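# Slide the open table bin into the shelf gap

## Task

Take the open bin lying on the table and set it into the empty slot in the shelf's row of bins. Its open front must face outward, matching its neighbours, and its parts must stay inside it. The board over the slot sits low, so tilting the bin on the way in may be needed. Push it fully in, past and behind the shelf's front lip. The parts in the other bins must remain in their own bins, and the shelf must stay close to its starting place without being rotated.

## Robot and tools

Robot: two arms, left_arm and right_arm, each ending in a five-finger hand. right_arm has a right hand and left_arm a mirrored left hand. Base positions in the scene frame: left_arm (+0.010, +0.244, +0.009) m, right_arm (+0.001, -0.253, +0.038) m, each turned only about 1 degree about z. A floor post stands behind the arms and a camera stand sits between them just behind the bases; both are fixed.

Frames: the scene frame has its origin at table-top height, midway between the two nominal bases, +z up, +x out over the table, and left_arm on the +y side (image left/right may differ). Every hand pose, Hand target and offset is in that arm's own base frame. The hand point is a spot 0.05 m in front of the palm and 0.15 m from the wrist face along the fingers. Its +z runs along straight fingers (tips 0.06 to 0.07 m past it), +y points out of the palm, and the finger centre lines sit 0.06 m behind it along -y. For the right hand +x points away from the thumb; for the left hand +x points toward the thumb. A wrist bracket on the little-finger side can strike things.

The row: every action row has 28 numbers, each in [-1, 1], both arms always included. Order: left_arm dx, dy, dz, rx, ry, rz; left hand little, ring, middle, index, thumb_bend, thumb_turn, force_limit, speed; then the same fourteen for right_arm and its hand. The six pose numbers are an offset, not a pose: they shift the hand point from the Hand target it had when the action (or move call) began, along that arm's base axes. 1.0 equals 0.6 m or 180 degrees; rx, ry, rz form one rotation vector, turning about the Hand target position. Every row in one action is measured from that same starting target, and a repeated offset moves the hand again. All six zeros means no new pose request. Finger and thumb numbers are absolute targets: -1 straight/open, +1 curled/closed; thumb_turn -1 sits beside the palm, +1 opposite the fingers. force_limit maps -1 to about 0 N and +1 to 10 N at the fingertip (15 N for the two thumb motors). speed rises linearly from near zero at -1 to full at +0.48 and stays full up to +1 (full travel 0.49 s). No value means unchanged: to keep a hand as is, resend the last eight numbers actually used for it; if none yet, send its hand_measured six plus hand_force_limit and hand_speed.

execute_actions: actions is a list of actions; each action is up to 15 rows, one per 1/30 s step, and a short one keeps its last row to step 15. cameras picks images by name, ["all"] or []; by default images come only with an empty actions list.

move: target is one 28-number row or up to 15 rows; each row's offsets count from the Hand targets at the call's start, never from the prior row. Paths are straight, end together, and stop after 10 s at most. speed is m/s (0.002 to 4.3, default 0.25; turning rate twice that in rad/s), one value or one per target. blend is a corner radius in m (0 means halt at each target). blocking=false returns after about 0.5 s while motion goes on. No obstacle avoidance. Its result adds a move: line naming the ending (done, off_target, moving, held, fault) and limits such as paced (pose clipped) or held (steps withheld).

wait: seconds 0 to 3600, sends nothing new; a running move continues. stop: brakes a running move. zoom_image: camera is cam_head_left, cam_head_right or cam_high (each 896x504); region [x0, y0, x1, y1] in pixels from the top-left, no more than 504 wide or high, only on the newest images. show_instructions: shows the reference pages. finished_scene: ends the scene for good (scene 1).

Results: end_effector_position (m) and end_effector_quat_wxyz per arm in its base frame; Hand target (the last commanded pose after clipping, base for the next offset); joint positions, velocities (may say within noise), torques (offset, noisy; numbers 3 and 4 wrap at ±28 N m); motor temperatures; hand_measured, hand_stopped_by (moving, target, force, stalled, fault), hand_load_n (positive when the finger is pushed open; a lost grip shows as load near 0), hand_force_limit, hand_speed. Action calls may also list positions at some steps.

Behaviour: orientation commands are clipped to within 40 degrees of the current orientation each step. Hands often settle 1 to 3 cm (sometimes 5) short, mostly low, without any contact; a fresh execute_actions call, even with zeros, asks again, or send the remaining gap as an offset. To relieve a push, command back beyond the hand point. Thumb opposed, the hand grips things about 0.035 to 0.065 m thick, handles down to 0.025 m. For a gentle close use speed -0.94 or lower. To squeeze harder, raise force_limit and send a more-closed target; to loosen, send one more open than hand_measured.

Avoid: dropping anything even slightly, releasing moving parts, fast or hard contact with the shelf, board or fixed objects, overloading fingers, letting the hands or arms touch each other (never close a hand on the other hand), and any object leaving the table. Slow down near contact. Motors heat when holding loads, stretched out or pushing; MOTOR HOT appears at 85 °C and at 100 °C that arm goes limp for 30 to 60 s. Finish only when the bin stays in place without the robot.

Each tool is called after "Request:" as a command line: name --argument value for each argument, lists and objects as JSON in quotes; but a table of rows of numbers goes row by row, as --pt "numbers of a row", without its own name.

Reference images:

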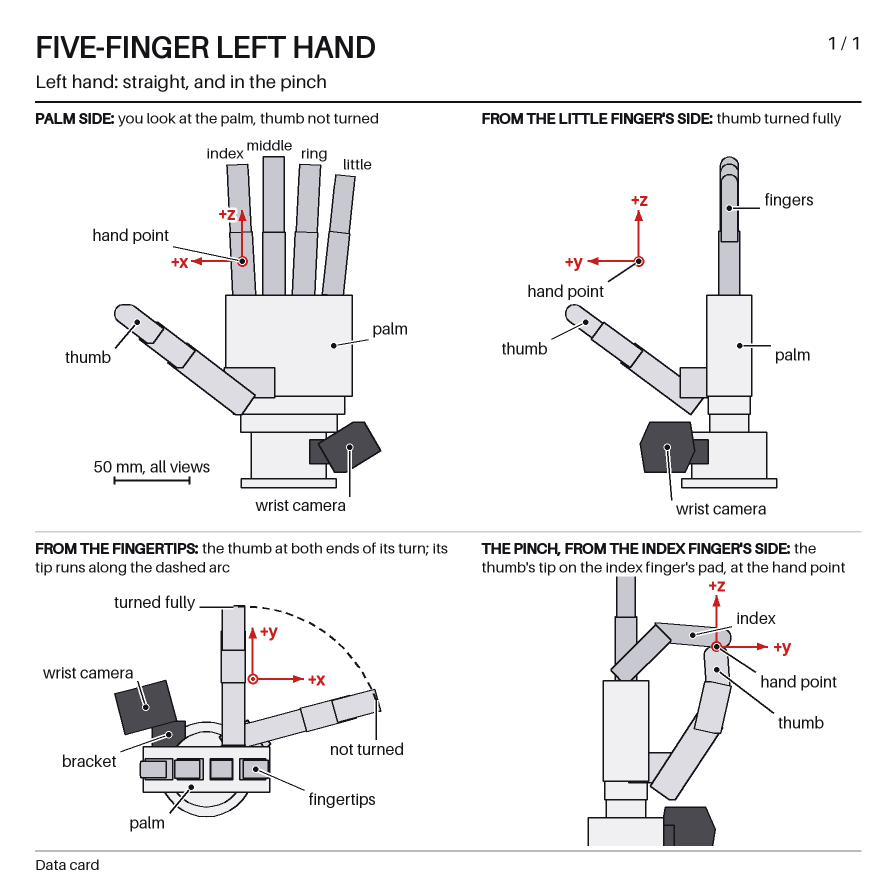

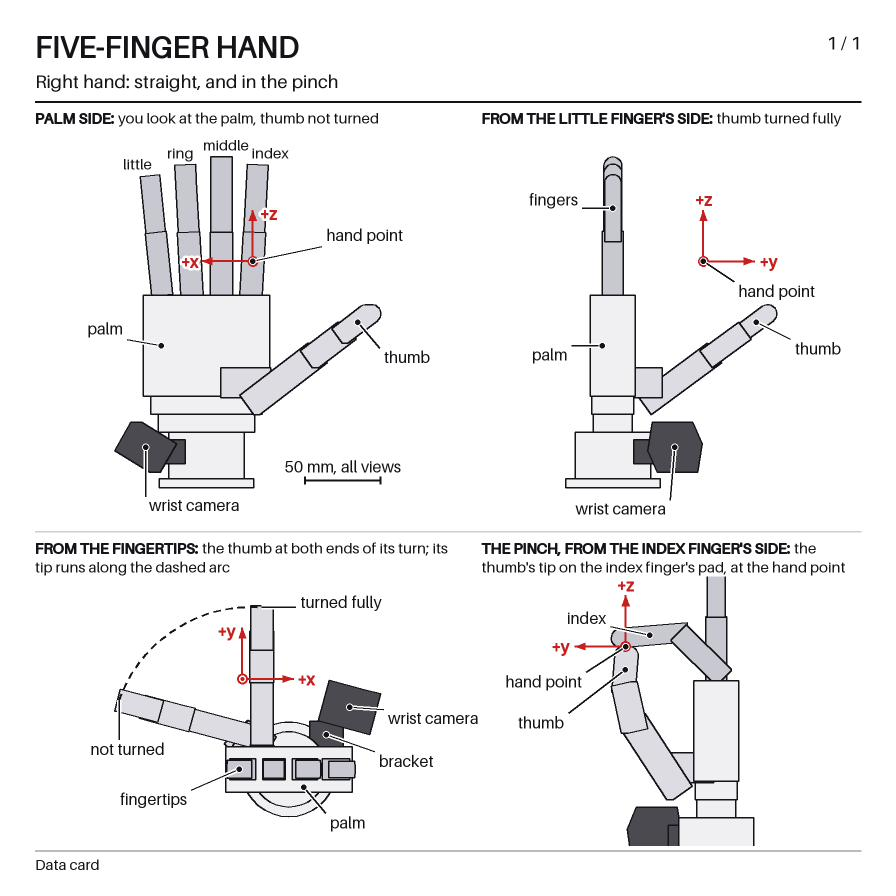

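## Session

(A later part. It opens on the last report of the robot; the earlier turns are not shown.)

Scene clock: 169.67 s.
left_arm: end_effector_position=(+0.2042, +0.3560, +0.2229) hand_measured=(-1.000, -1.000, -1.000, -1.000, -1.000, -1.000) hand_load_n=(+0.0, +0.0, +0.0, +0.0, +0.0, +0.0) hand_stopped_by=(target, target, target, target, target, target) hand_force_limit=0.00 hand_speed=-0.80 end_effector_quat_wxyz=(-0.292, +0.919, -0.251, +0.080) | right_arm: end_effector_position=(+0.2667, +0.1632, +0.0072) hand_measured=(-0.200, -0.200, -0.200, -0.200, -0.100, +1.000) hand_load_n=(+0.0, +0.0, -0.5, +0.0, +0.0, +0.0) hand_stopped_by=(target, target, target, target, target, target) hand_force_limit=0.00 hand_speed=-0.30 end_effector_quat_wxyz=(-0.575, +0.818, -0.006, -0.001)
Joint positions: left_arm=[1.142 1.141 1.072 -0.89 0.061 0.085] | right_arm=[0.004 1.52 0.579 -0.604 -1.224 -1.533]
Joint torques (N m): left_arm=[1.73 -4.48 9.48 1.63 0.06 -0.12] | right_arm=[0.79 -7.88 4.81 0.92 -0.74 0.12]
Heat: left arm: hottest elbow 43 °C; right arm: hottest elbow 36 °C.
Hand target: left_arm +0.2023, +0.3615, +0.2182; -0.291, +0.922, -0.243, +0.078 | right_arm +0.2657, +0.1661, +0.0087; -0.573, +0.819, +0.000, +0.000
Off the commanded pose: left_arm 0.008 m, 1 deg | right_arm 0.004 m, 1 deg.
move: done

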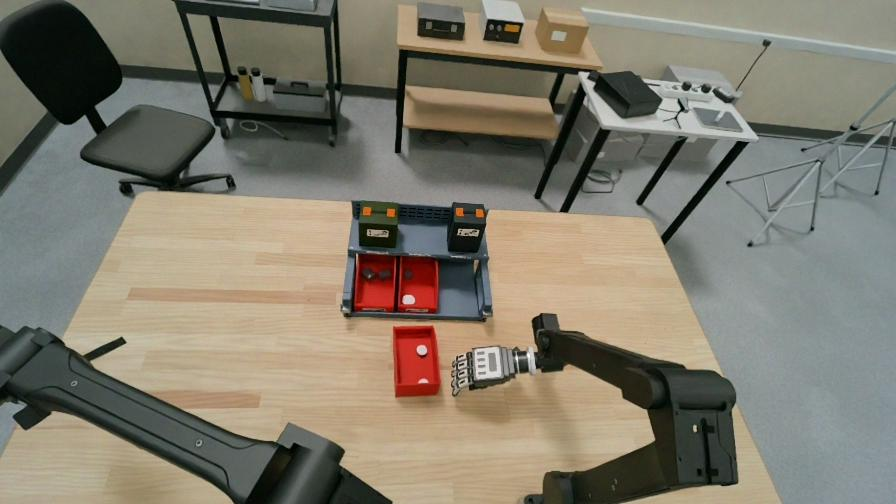

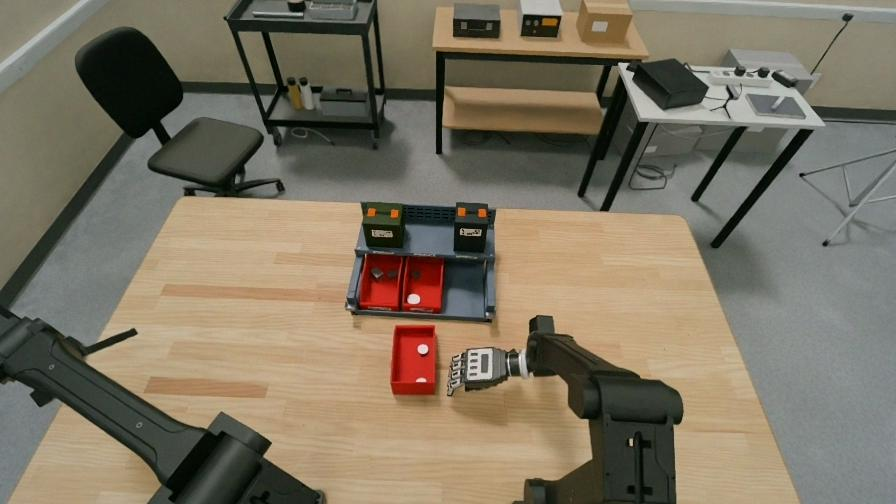

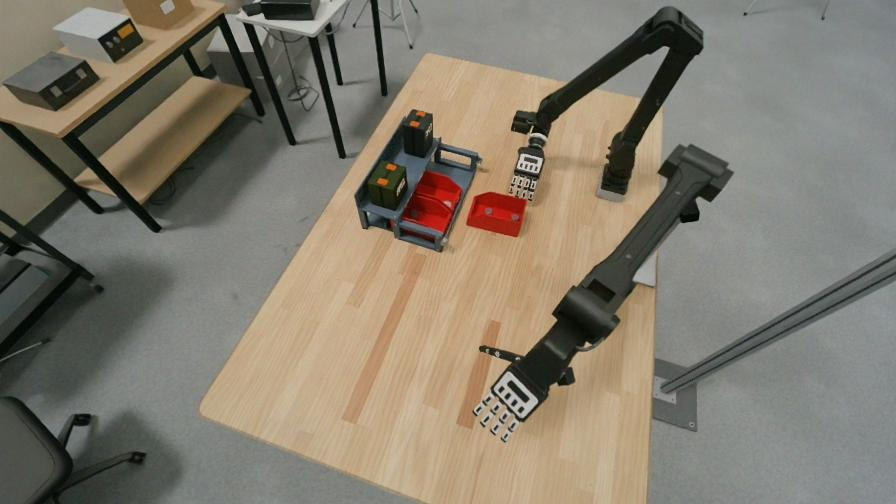

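Request:
move --pt "0 0 0 0 0 0 -1 -1 -1 -1 -1 -1 0 -0.8 0 0 0.122 0 0 0 -0.2 -0.2 -0.2 -0.2 -0.1 1 0 -0.3" --pt "0 0 0 0 0 0 -1 -1 -1 -1 -1 -1 0 -0.8 0.106 0.109 0.1 0 0 0 -0.2 -0.2 -0.2 -0.2 -0.1 1 0 -0.3" --speed 0.2 --blend 0.02 --cameras '["all"]'

Request:
zoom_image --camera "cam_head_left" --region '[380, 300, 560, 410]'

Request:
zoom_image --camera "cam_head_right" --region '[380, 300, 560, 410]'

Request:
zoom_image --camera "cam_high" --region '[450, 80, 630, 250]'

Scene clock: 181.27 s.
left_arm: end_effector_position=(+0.2042, +0.3560, +0.2229) hand_measured=(-1.000, -1.000, -1.000, -1.000, -1.000, -1.000) hand_load_n=(+0.0, +0.0, +0.0, +0.0, +0.0, +0.0) hand_stopped_by=(target, target, target, target, target, target) hand_force_limit=0.00 hand_speed=-0.80 end_effector_quat_wxyz=(-0.292, +0.919, -0.251, +0.080) | right_arm: end_effector_position=(+0.3271, +0.2278, +0.0660) hand_measured=(-0.200, -0.200, -0.200, -0.200, -0.100, +1.000) hand_load_n=(+0.0, +0.0, +0.0, +0.0, +0.0, +0.0) hand_stopped_by=(target, target, target, target, target, target) hand_force_limit=0.00 hand_speed=-0.30 end_effector_quat_wxyz=(-0.573, +0.820, -0.006, -0.004)
Joint positions: left_arm=[1.142 1.141 1.072 -0.89 0.061 0.085] | right_arm=[0.183 1.469 0.724 -0.363 -1.177 -1.062]
Joint torques (N m): left_arm=[1.73 -4.48 9.48 1.63 0.06 -0.12] | right_arm=[0.67 -8.41 7.02 1.54 -0.65 0.1]
Heat: left arm: hottest elbow 42 °C; right arm: hottest elbow 36 °C.
Hand target: left_arm +0.2023, +0.3615, +0.2182; -0.291, +0.922, -0.243, +0.078 | right_arm +0.3293, +0.2316, +0.0686; -0.573, +0.819, +0.000, +0.000
Off the commanded pose: left_arm 0.008 m, 1 deg | right_arm 0.005 m, 1 deg.
move: done

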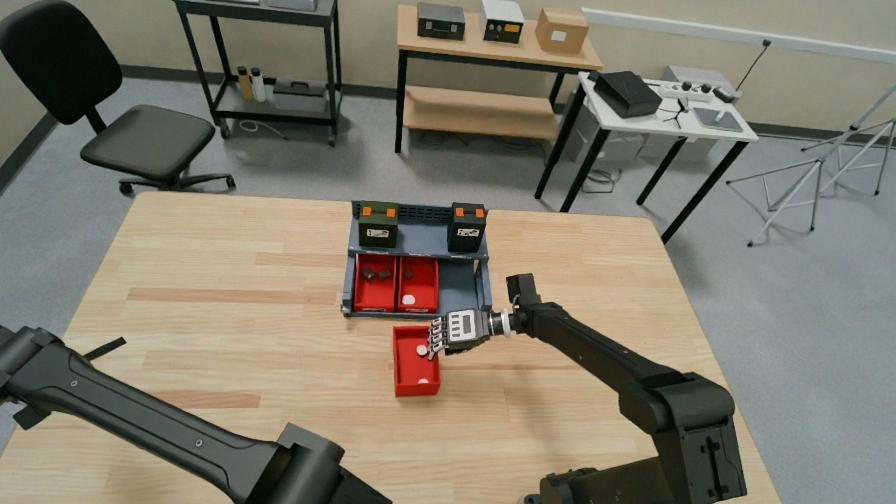

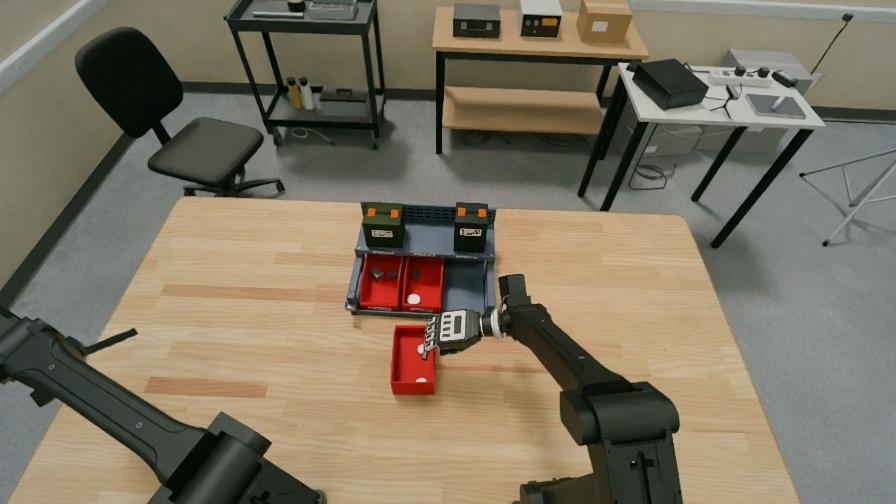

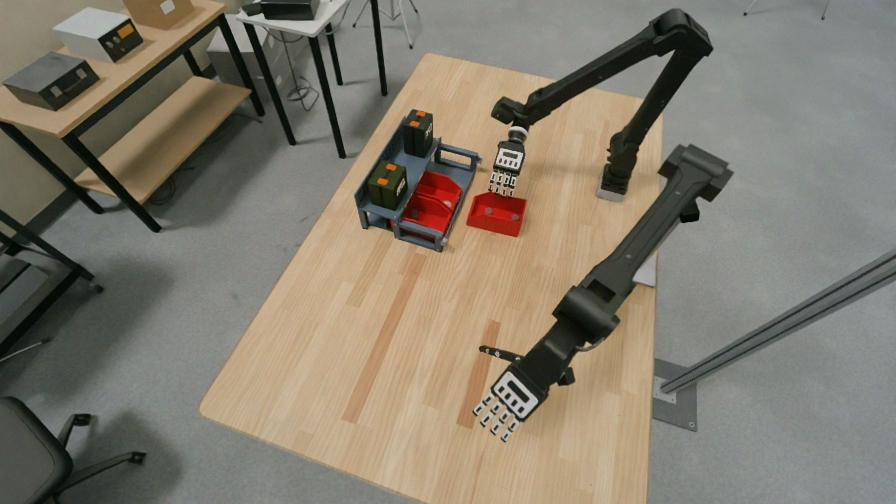

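Scaled by 2.800 from the camera's image (finer frame: 1280x720).

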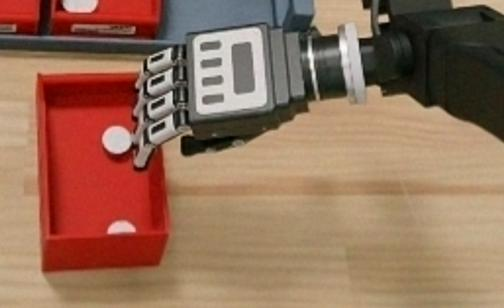

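Scaled by 2.800 from the camera's image (finer frame: 1280x720).

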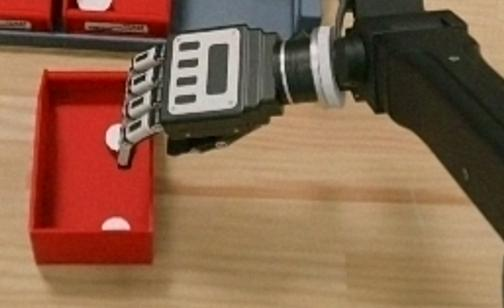

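Scaled by 2.800 from the camera's image (finer frame: 1280x720).

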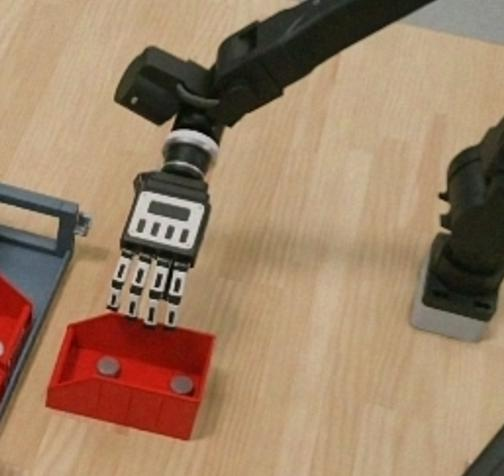

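Request:
move --pt "0 0 0 0 0 0 -1 -1 -1 -1 -1 -1 0 -0.8 0.006 0.006 -0.112 0 0 0 -0.2 -0.2 -0.2 -0.2 -0.1 1 0 -0.3" --speed 0.08 --cameras '["all"]'

Request:
zoom_image --camera "cam_head_left" --region '[380, 300, 560, 410]'

Request:
zoom_image --camera "cam_head_right" --region '[380, 300, 560, 410]'

Request:
zoom_image --camera "cam_high" --region '[450, 100, 590, 250]'

Scene clock: 192.27 s.
left_arm: end_effector_position=(+0.2042, +0.3560, +0.2229) hand_measured=(-1.000, -1.000, -1.000, -1.000, -1.000, -1.000) hand_load_n=(+0.0, +0.0, +0.0, +0.0, +0.0, +0.0) hand_stopped_by=(target, target, target, target, target, target) hand_force_limit=0.00 hand_speed=-0.80 end_effector_quat_wxyz=(-0.292, +0.919, -0.251, +0.080) | right_arm: end_effector_position=(+0.3359, +0.2312, +0.0057) hand_measured=(-0.200, -0.200, -0.200, -0.200, -0.100, +1.000) hand_load_n=(+0.0, +0.0, +0.0, +0.0, +0.0, +0.0) hand_stopped_by=(target, target, target, target, target, target) hand_force_limit=0.00 hand_speed=-0.30 end_effector_quat_wxyz=(-0.574, +0.819, -0.001, +0.005)
Joint positions: left_arm=[1.142 1.141 1.072 -0.89 0.061 0.085] | right_arm=[0.188 1.633 0.683 -0.122 -1.172 -1.045]
Joint torques (N m): left_arm=[1.67 -4.48 9.5 1.65 0.06 -0.12] | right_arm=[0.85 -8.23 5.37 1.54 -0.64 0.11]
Heat: left arm: hottest elbow 42 °C; right arm: hottest elbow 35 °C.
Hand target: left_arm +0.2023, +0.3615, +0.2182; -0.291, +0.922, -0.243, +0.078 | right_arm +0.3328, +0.2351, +0.0014; -0.573, +0.819, +0.000, +0.000
Off the commanded pose: left_arm 0.008 m, 1 deg | right_arm 0.007 m, 1 deg.
move: done

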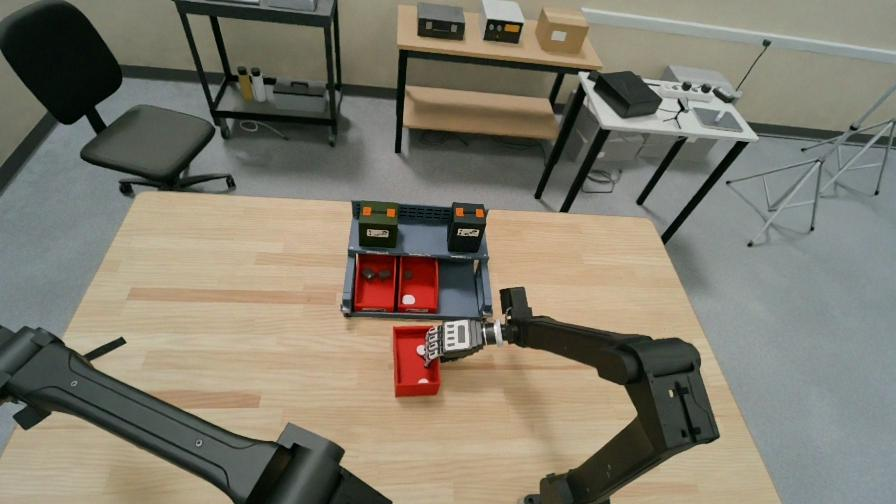

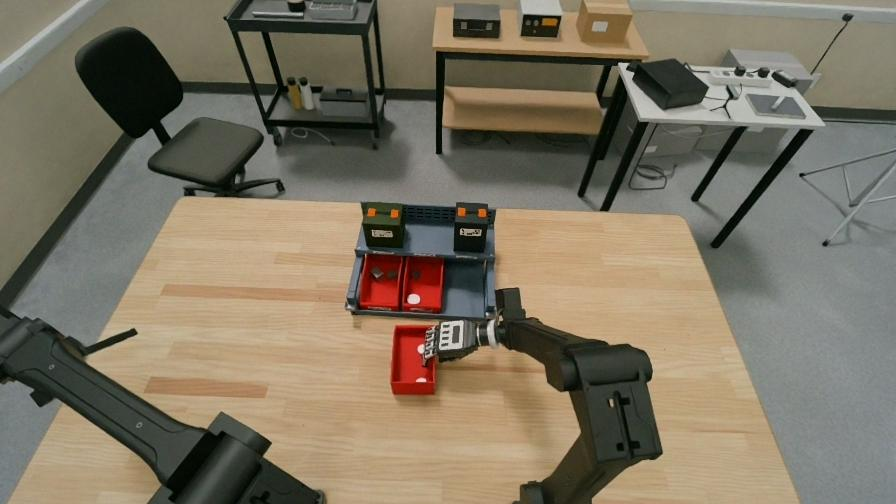

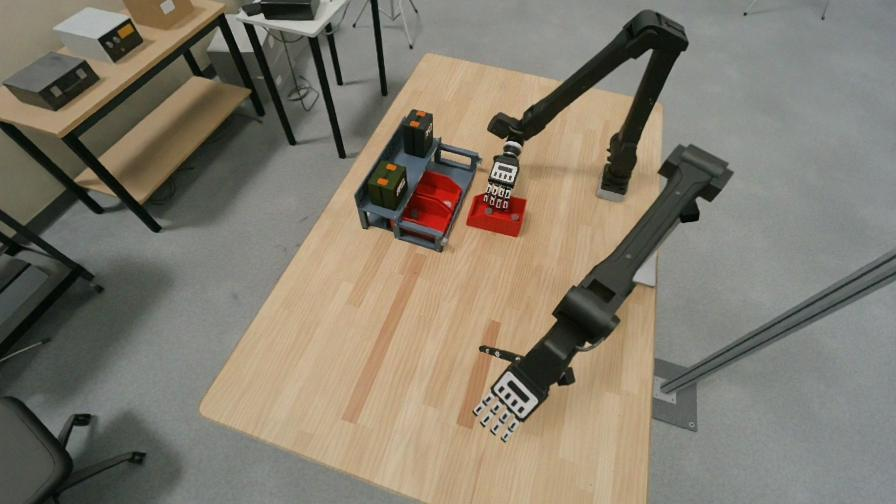

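Scaled by 2.800 from the camera's image (finer frame: 1280x720).

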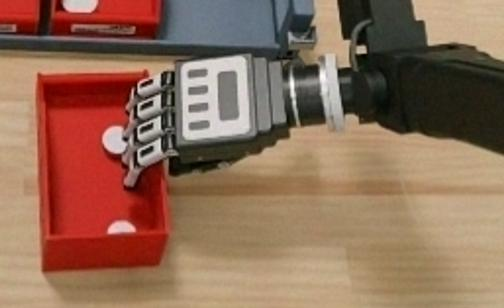

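Scaled by 2.800 from the camera's image (finer frame: 1280x720).

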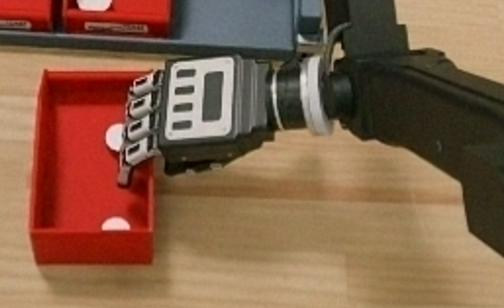

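Scaled by 3.360 from the camera's image (finer frame: 1280x720).

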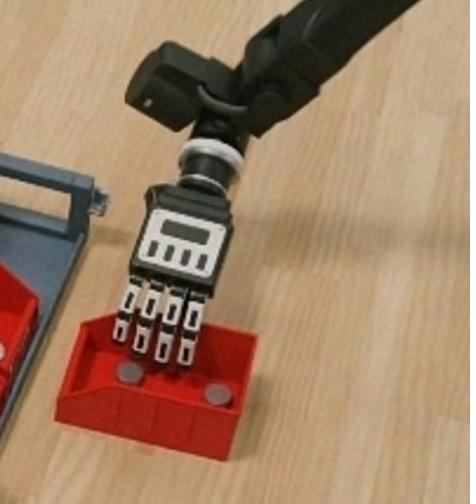

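Request:
move --pt "0 0 0 0 0 0 -1 -1 -1 -1 -1 -1 0 -0.8 0 0 -0.015 0 0 0 -0.2 -0.2 -0.2 -0.2 -0.1 1 0 -0.9" --pt "0 0 0 0 0 0 -1 -1 -1 -1 -1 -1 0 -0.8 0 0 -0.0151 0 0 0 -0.2 -0.2 0.4 0.4 -0.1 1 0 -0.9" --speed 0.05 --cameras '["all"]'

Request:
zoom_image --camera "cam_head_left" --region '[380, 300, 560, 410]'

Request:
zoom_image --camera "cam_high" --region '[450, 100, 590, 250]'

Scene clock: 198.50 s.
left_arm: end_effector_position=(+0.2042, +0.3560, +0.2229) hand_measured=(-1.000, -1.000, -1.000, -1.000, -1.000, -1.000) hand_load_n=(+0.0, +0.0, +0.0, +0.0, +0.0, +0.0) hand_stopped_by=(target, target, target, target, target, target) hand_force_limit=0.00 hand_speed=-0.80 end_effector_quat_wxyz=(-0.292, +0.919, -0.251, +0.080) | right_arm: end_effector_position=(+0.3360, +0.2323, -0.0029) hand_measured=(-0.200, -0.200, +0.160, +0.188, -0.100, +1.000) hand_load_n=(+0.0, +0.0, +5.0, +5.0, +1.0, +0.0) hand_stopped_by=(target, target, force, force, target, target) hand_force_limit=0.00 hand_speed=-0.90 end_effector_quat_wxyz=(-0.575, +0.818, +0.000, +0.006)
Joint positions: left_arm=[1.142 1.141 1.072 -0.89 0.061 0.085] | right_arm=[0.191 1.658 0.679 -0.088 -1.172 -1.042]
Joint torques (N m): left_arm=[1.73 -4.42 9.48 1.63 0.06 -0.12] | right_arm=[0.44 -8.29 5.15 1.51 -0.64 0.09]
Heat: left arm: hottest elbow 42 °C; right arm: hottest elbow 35 °C.
Hand target: left_arm +0.2023, +0.3615, +0.2182; -0.291, +0.922, -0.243, +0.078 | right_arm +0.3327, +0.2352, -0.0076; -0.573, +0.819, +0.000, +0.000
Off the commanded pose: left_arm 0.008 m, 1 deg | right_arm 0.006 m, 1 deg.
move: done

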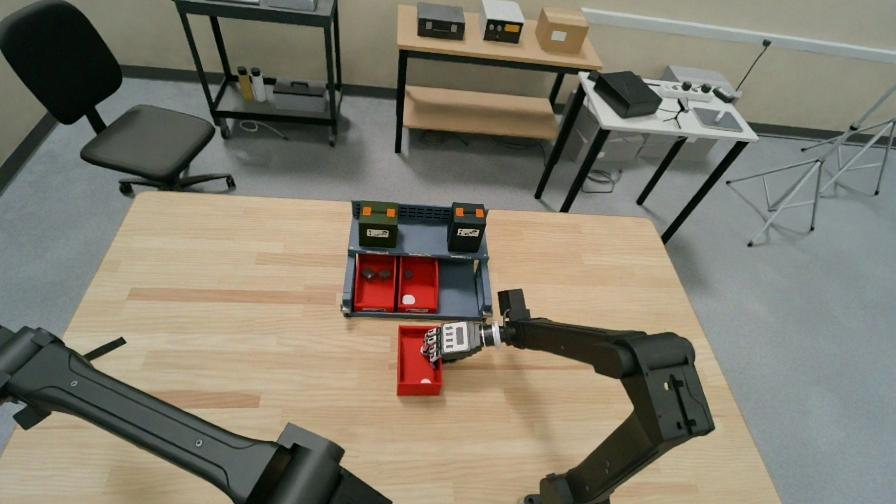

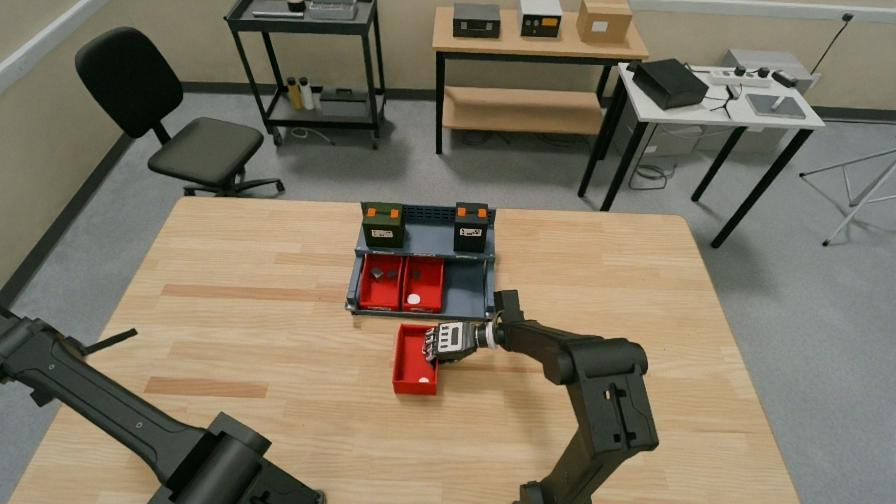

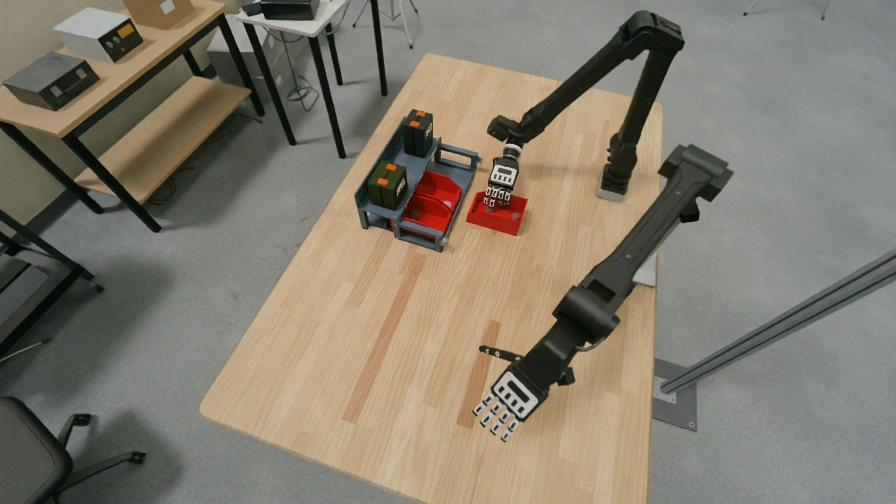

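Scaled by 2.800 from the camera's image (finer frame: 1280x720).

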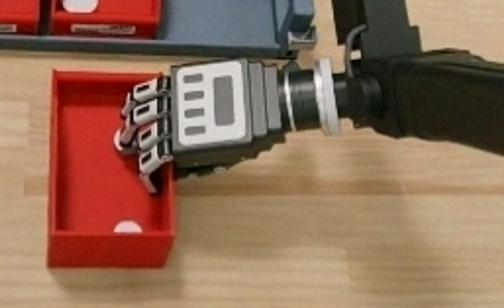

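Scaled by 3.360 from the camera's image (finer frame: 1280x720).

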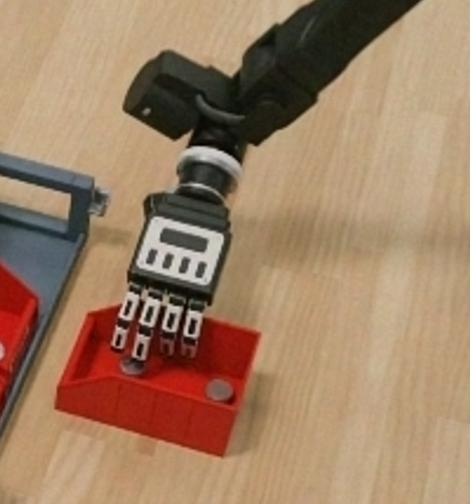

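Request:
move --pt "0 0 0 0 0 0 -1 -1 -1 -1 -1 -1 0 -0.8 0 0 0.0001 0 0 0 -0.2 -0.2 0.45 0.45 -0.1 1 0.4 -0.9" --pt "0 0 0 0 0 0 -1 -1 -1 -1 -1 -1 0 -0.8 0 0 0.045 0 0 0 -0.2 -0.2 0.45 0.45 -0.1 1 0.4 -0.9" --speed 0.05 --cameras '["all"]'

Request:
zoom_image --camera "cam_head_left" --region '[380, 300, 560, 410]'

Request:
zoom_image --camera "cam_high" --region '[450, 100, 590, 250]'

Scene clock: 204.03 s.
left_arm: end_effector_position=(+0.2042, +0.3560, +0.2229) hand_measured=(-1.000, -1.000, -1.000, -1.000, -1.000, -1.000) hand_load_n=(+0.0, +0.0, +0.0, +0.0, +0.0, +0.0) hand_stopped_by=(target, target, target, target, target, target) hand_force_limit=0.00 hand_speed=-0.80 end_effector_quat_wxyz=(-0.292, +0.919, -0.251, +0.080) | right_arm: end_effector_position=(+0.3297, +0.2306, +0.0106) hand_measured=(-0.200, -0.200, +0.168, +0.196, -0.100, +1.000) hand_load_n=(+0.0, +0.0, +2.0, +4.5, +1.0, +0.0) hand_stopped_by=(target, target, force, force, target, target) hand_force_limit=0.40 hand_speed=-0.90 end_effector_quat_wxyz=(-0.571, +0.821, -0.006, -0.002)
Joint positions: left_arm=[1.142 1.141 1.072 -0.89 0.061 0.085] | right_arm=[0.191 1.61 0.679 -0.157 -1.168 -1.042]
Joint torques (N m): left_arm=[1.73 -4.48 9.48 1.65 0.06 -0.13] | right_arm=[0.62 -10.34 6.5 0.75 -0.83 0.1]
Heat: left arm: hottest elbow 42 °C; right arm: hottest elbow 35 °C.
Hand target: left_arm +0.2023, +0.3615, +0.2182; -0.291, +0.922, -0.243, +0.078 | right_arm +0.3327, +0.2351, +0.0193; -0.573, +0.819, -0.001, +0.000
Off the commanded pose: left_arm 0.008 m, 1 deg | right_arm 0.010 m, 1 deg.
move: done

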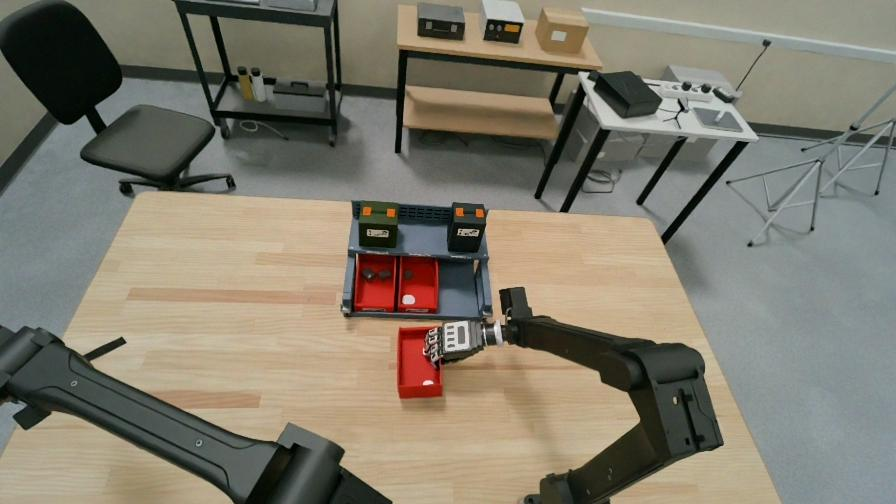

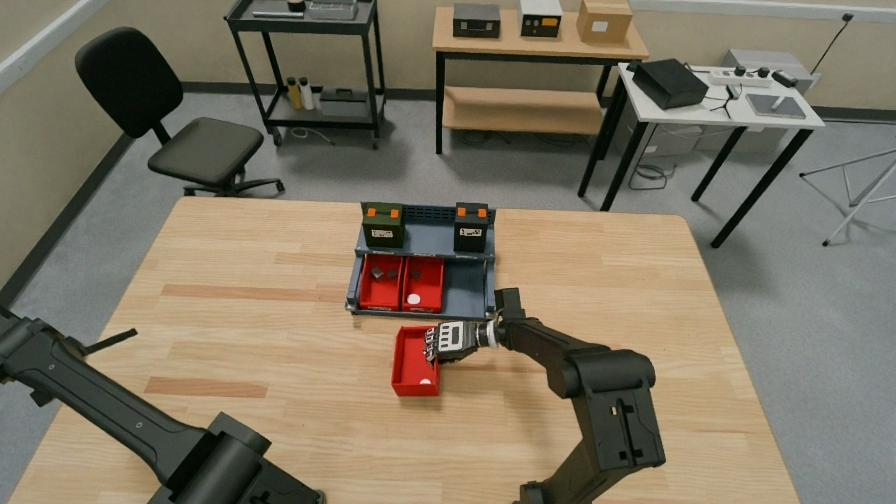

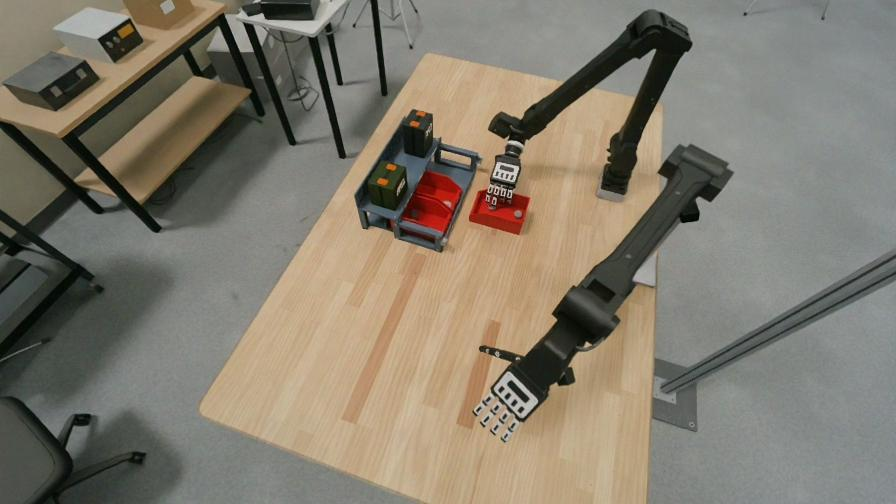

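Scaled by 2.800 from the camera's image (finer frame: 1280x720).

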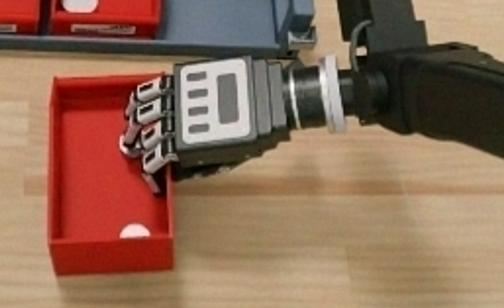

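Scaled by 3.360 from the camera's image (finer frame: 1280x720).

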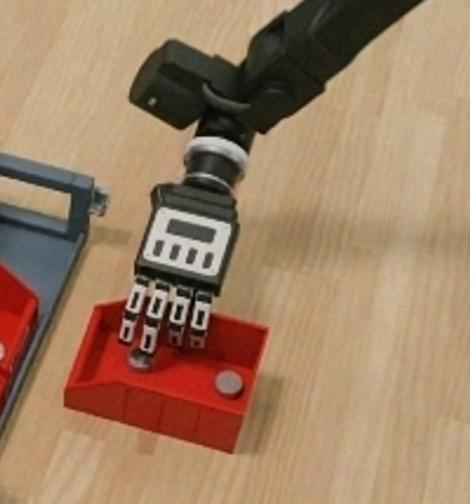

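Request:
move --pt "0 0 0 0 0 0 -1 -1 -1 -1 -1 -1 0 -0.8 0 0 0.05 0 0 0 -0.2 -0.2 0.45 0.45 -0.1 1 0.4 -0.9" --speed 0.05 --cameras '["all"]'

Request:
zoom_image --camera "cam_head_left" --region '[380, 300, 560, 410]'

Request:
zoom_image --camera "cam_high" --region '[450, 100, 590, 250]'

Scene clock: 208.40 s.
left_arm: end_effector_position=(+0.2042, +0.3560, +0.2229) hand_measured=(-1.000, -1.000, -1.000, -1.000, -1.000, -1.000) hand_load_n=(+0.0, +0.0, +0.0, +0.0, +0.0, -0.5) hand_stopped_by=(target, target, target, target, target, target) hand_force_limit=0.00 hand_speed=-0.80 end_effector_quat_wxyz=(-0.292, +0.919, -0.251, +0.080) | right_arm: end_effector_position=(+0.3190, +0.2280, +0.0314) hand_measured=(-0.200, -0.200, +0.168, +0.196, -0.102, +1.000) hand_load_n=(+0.0, +0.0, +0.5, +2.5, +3.5, +0.0) hand_stopped_by=(target, target, force, force, target, target) hand_force_limit=0.40 hand_speed=-0.90 end_effector_quat_wxyz=(-0.567, +0.824, -0.015, -0.012)
Joint positions: left_arm=[1.142 1.141 1.072 -0.89 0.061 0.085] | right_arm=[0.191 1.537 0.679 -0.26 -1.161 -1.042]
Joint torques (N m): left_arm=[1.73 -4.48 9.48 1.63 0.06 -0.12] | right_arm=[0.56 -10.17 8.57 0.77 -1.06 0.1]
Heat: left arm: hottest elbow 42 °C; right arm: hottest elbow 35 °C.
Hand target: left_arm +0.2023, +0.3615, +0.2182; -0.291, +0.922, -0.243, +0.078 | right_arm +0.3327, +0.2352, +0.0494; -0.573, +0.819, +0.000, +0.000
Off the commanded pose: left_arm 0.008 m, 1 deg | right_arm 0.024 m, 2 deg.
move: off_target (right_arm)

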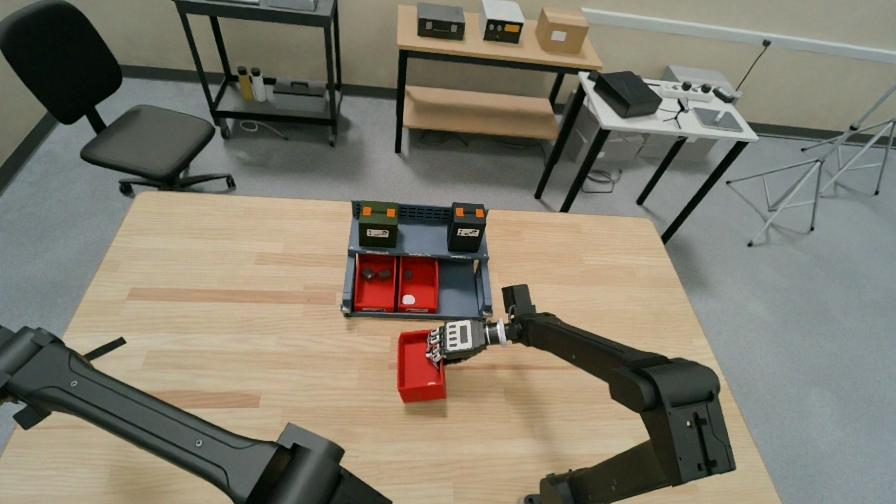

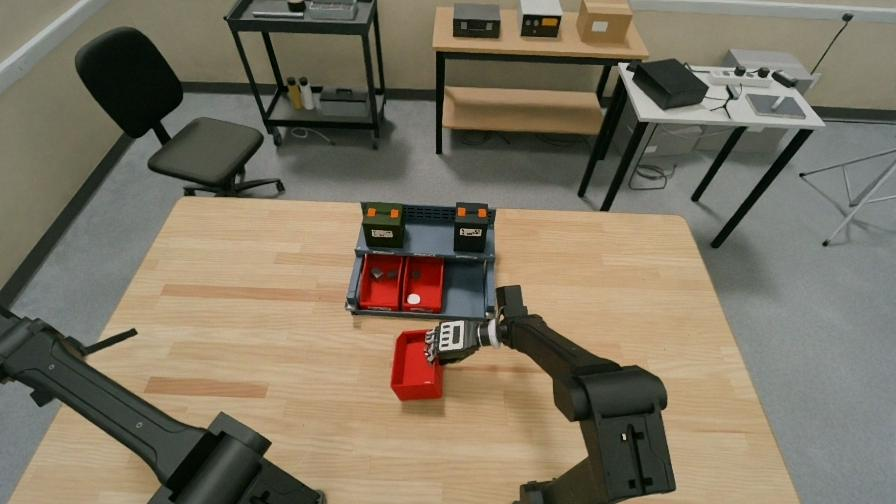

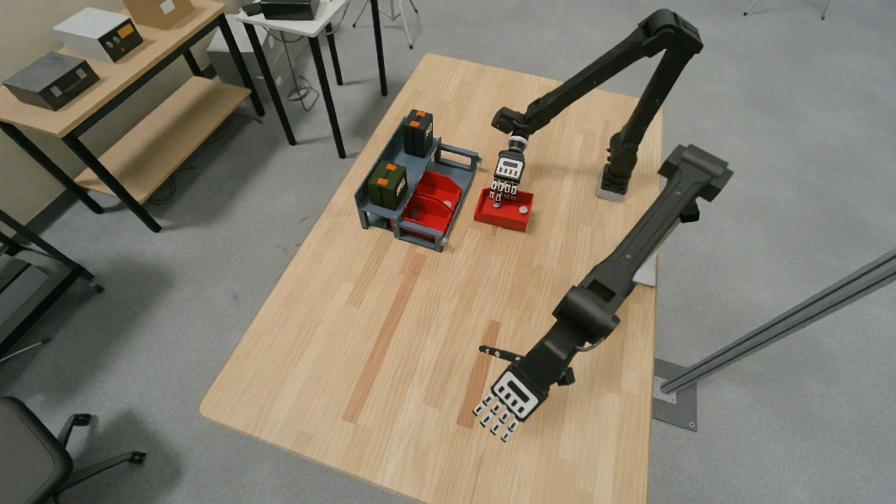

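Scaled by 2.800 from the camera's image (finer frame: 1280x720).

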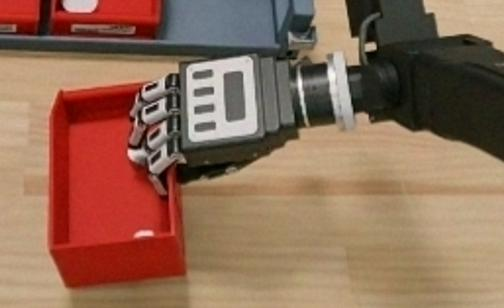

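Scaled by 3.360 from the camera's image (finer frame: 1280x720).

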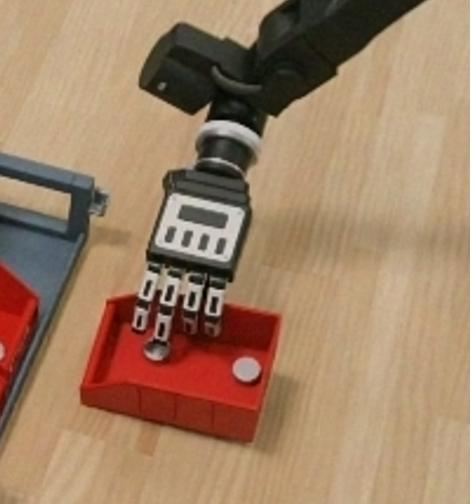

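Request:
move --pt "0 0 0 0 0 0 -1 -1 -1 -1 -1 -1 0 -0.8 0.02 0.0 -0.06 0 0 0 0.4 0.4 0.45 0.45 -0.1 1 -0.4 -0.9" --pt "0 0 0 0 0 0 -1 -1 -1 -1 -1 -1 0 -0.8 0.02 0 -0.0601 0 0 0 0.4 0.4 0.55 0.55 -0.1 1 0.4 -0.9" --speed 0.05 --cameras '["all"]'

Request:
zoom_image --camera "cam_head_left" --region '[380, 300, 560, 410]'

Request:
zoom_image --camera "cam_high" --region '[450, 100, 590, 250]'

Scene clock: 220.27 s.
left_arm: end_effector_position=(+0.2042, +0.3560, +0.2229) hand_measured=(-1.000, -1.000, -1.000, -1.000, -1.000, -1.000) hand_load_n=(+0.0, +0.0, +0.0, +0.0, +0.0, -0.5) hand_stopped_by=(target, target, target, target, target, target) hand_force_limit=0.00 hand_speed=-0.80 end_effector_quat_wxyz=(-0.292, +0.919, -0.251, +0.080) | right_arm: end_effector_position=(+0.3260, +0.2302, +0.0067) hand_measured=(+0.236, +0.190, +0.182, +0.196, -0.102, +1.000) hand_load_n=(+2.0, +0.0, +8.0, +5.5, +6.5, +0.5) hand_stopped_by=(force, force, force, force, target, target) hand_force_limit=0.40 hand_speed=-0.90 end_effector_quat_wxyz=(-0.569, +0.822, -0.014, -0.016)
Joint positions: left_arm=[1.142 1.141 1.072 -0.89 0.061 0.085] | right_arm=[0.191 1.625 0.687 -0.189 -1.17 -1.048]
Joint torques (N m): left_arm=[1.67 -4.48 9.5 1.63 0.06 -0.12] | right_arm=[0.03 -8.35 8.1 1.59 -0.85 0]
Heat: left arm: hottest elbow 42 °C; right arm: hottest elbow 36 °C.
Hand target: left_arm +0.2023, +0.3615, +0.2182; -0.291, +0.922, -0.243, +0.078 | right_arm +0.3449, +0.2352, +0.0134; -0.573, +0.819, +0.000, +0.000
Off the commanded pose: left_arm 0.008 m, 1 deg | right_arm 0.020 m, 3 deg.
move: off_target (right_arm); target 2's new numbers were sent with right_arm's hand 0.021 m and 3 deg from that target

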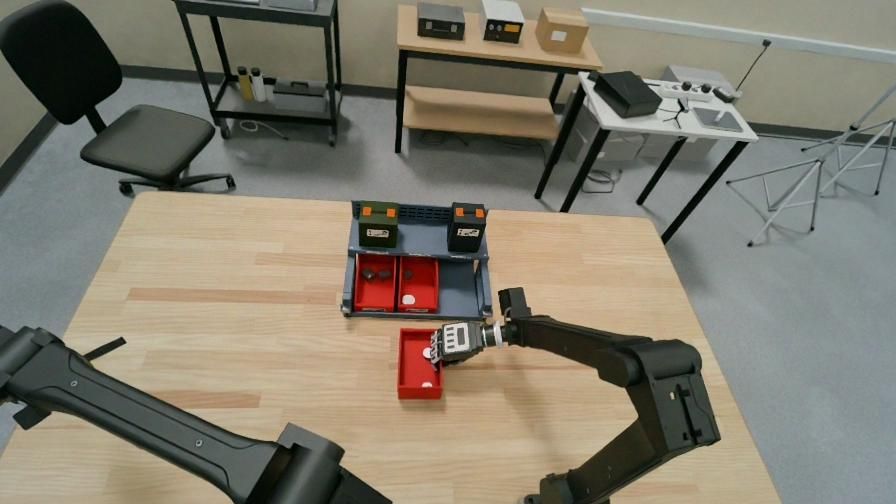

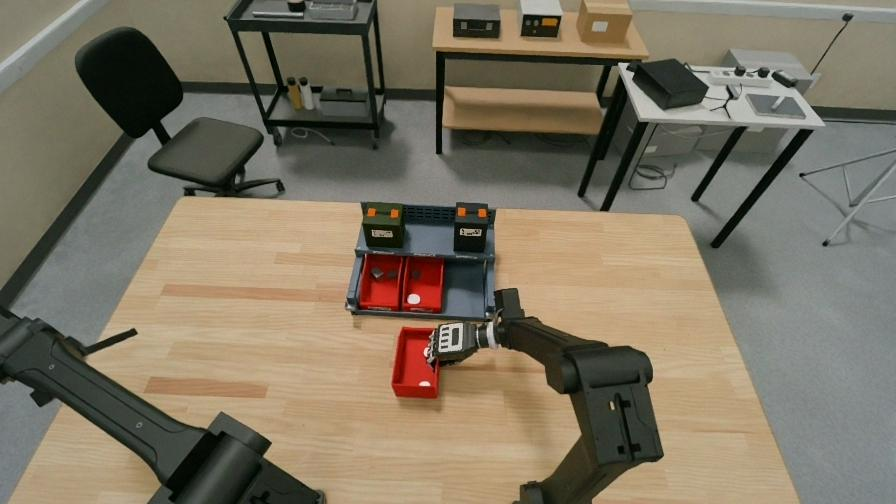

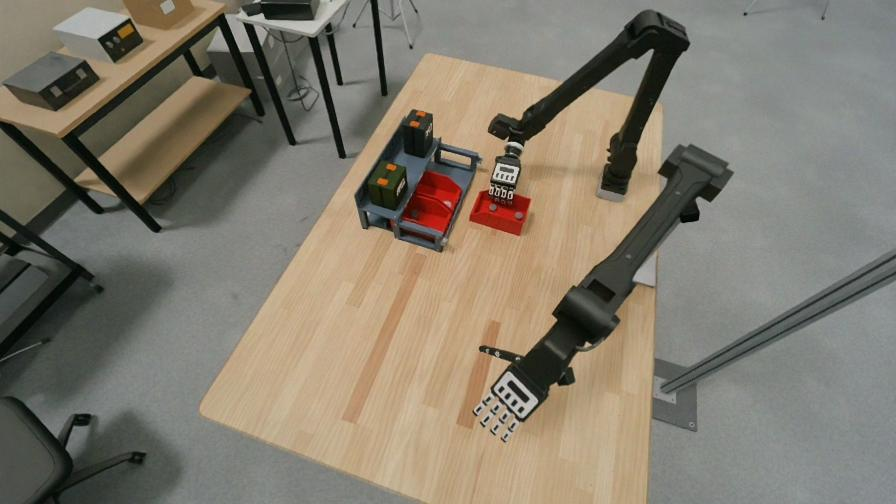

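Scaled by 2.800 from the camera's image (finer frame: 1280x720).

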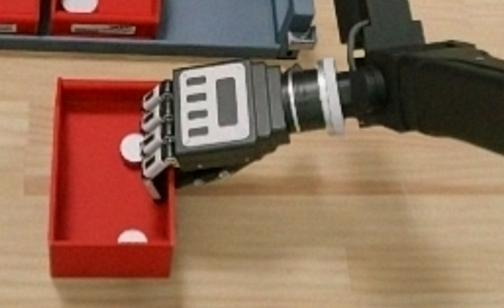

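Scaled by 3.360 from the camera's image (finer frame: 1280x720).

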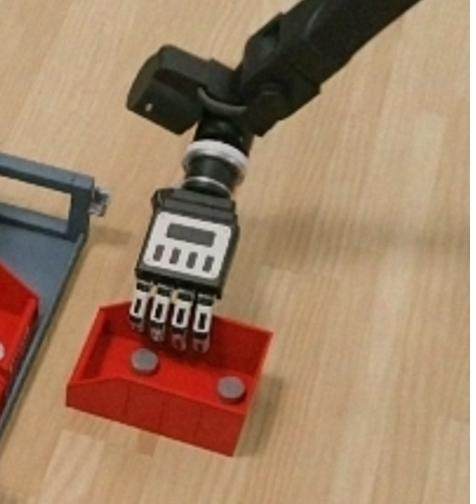

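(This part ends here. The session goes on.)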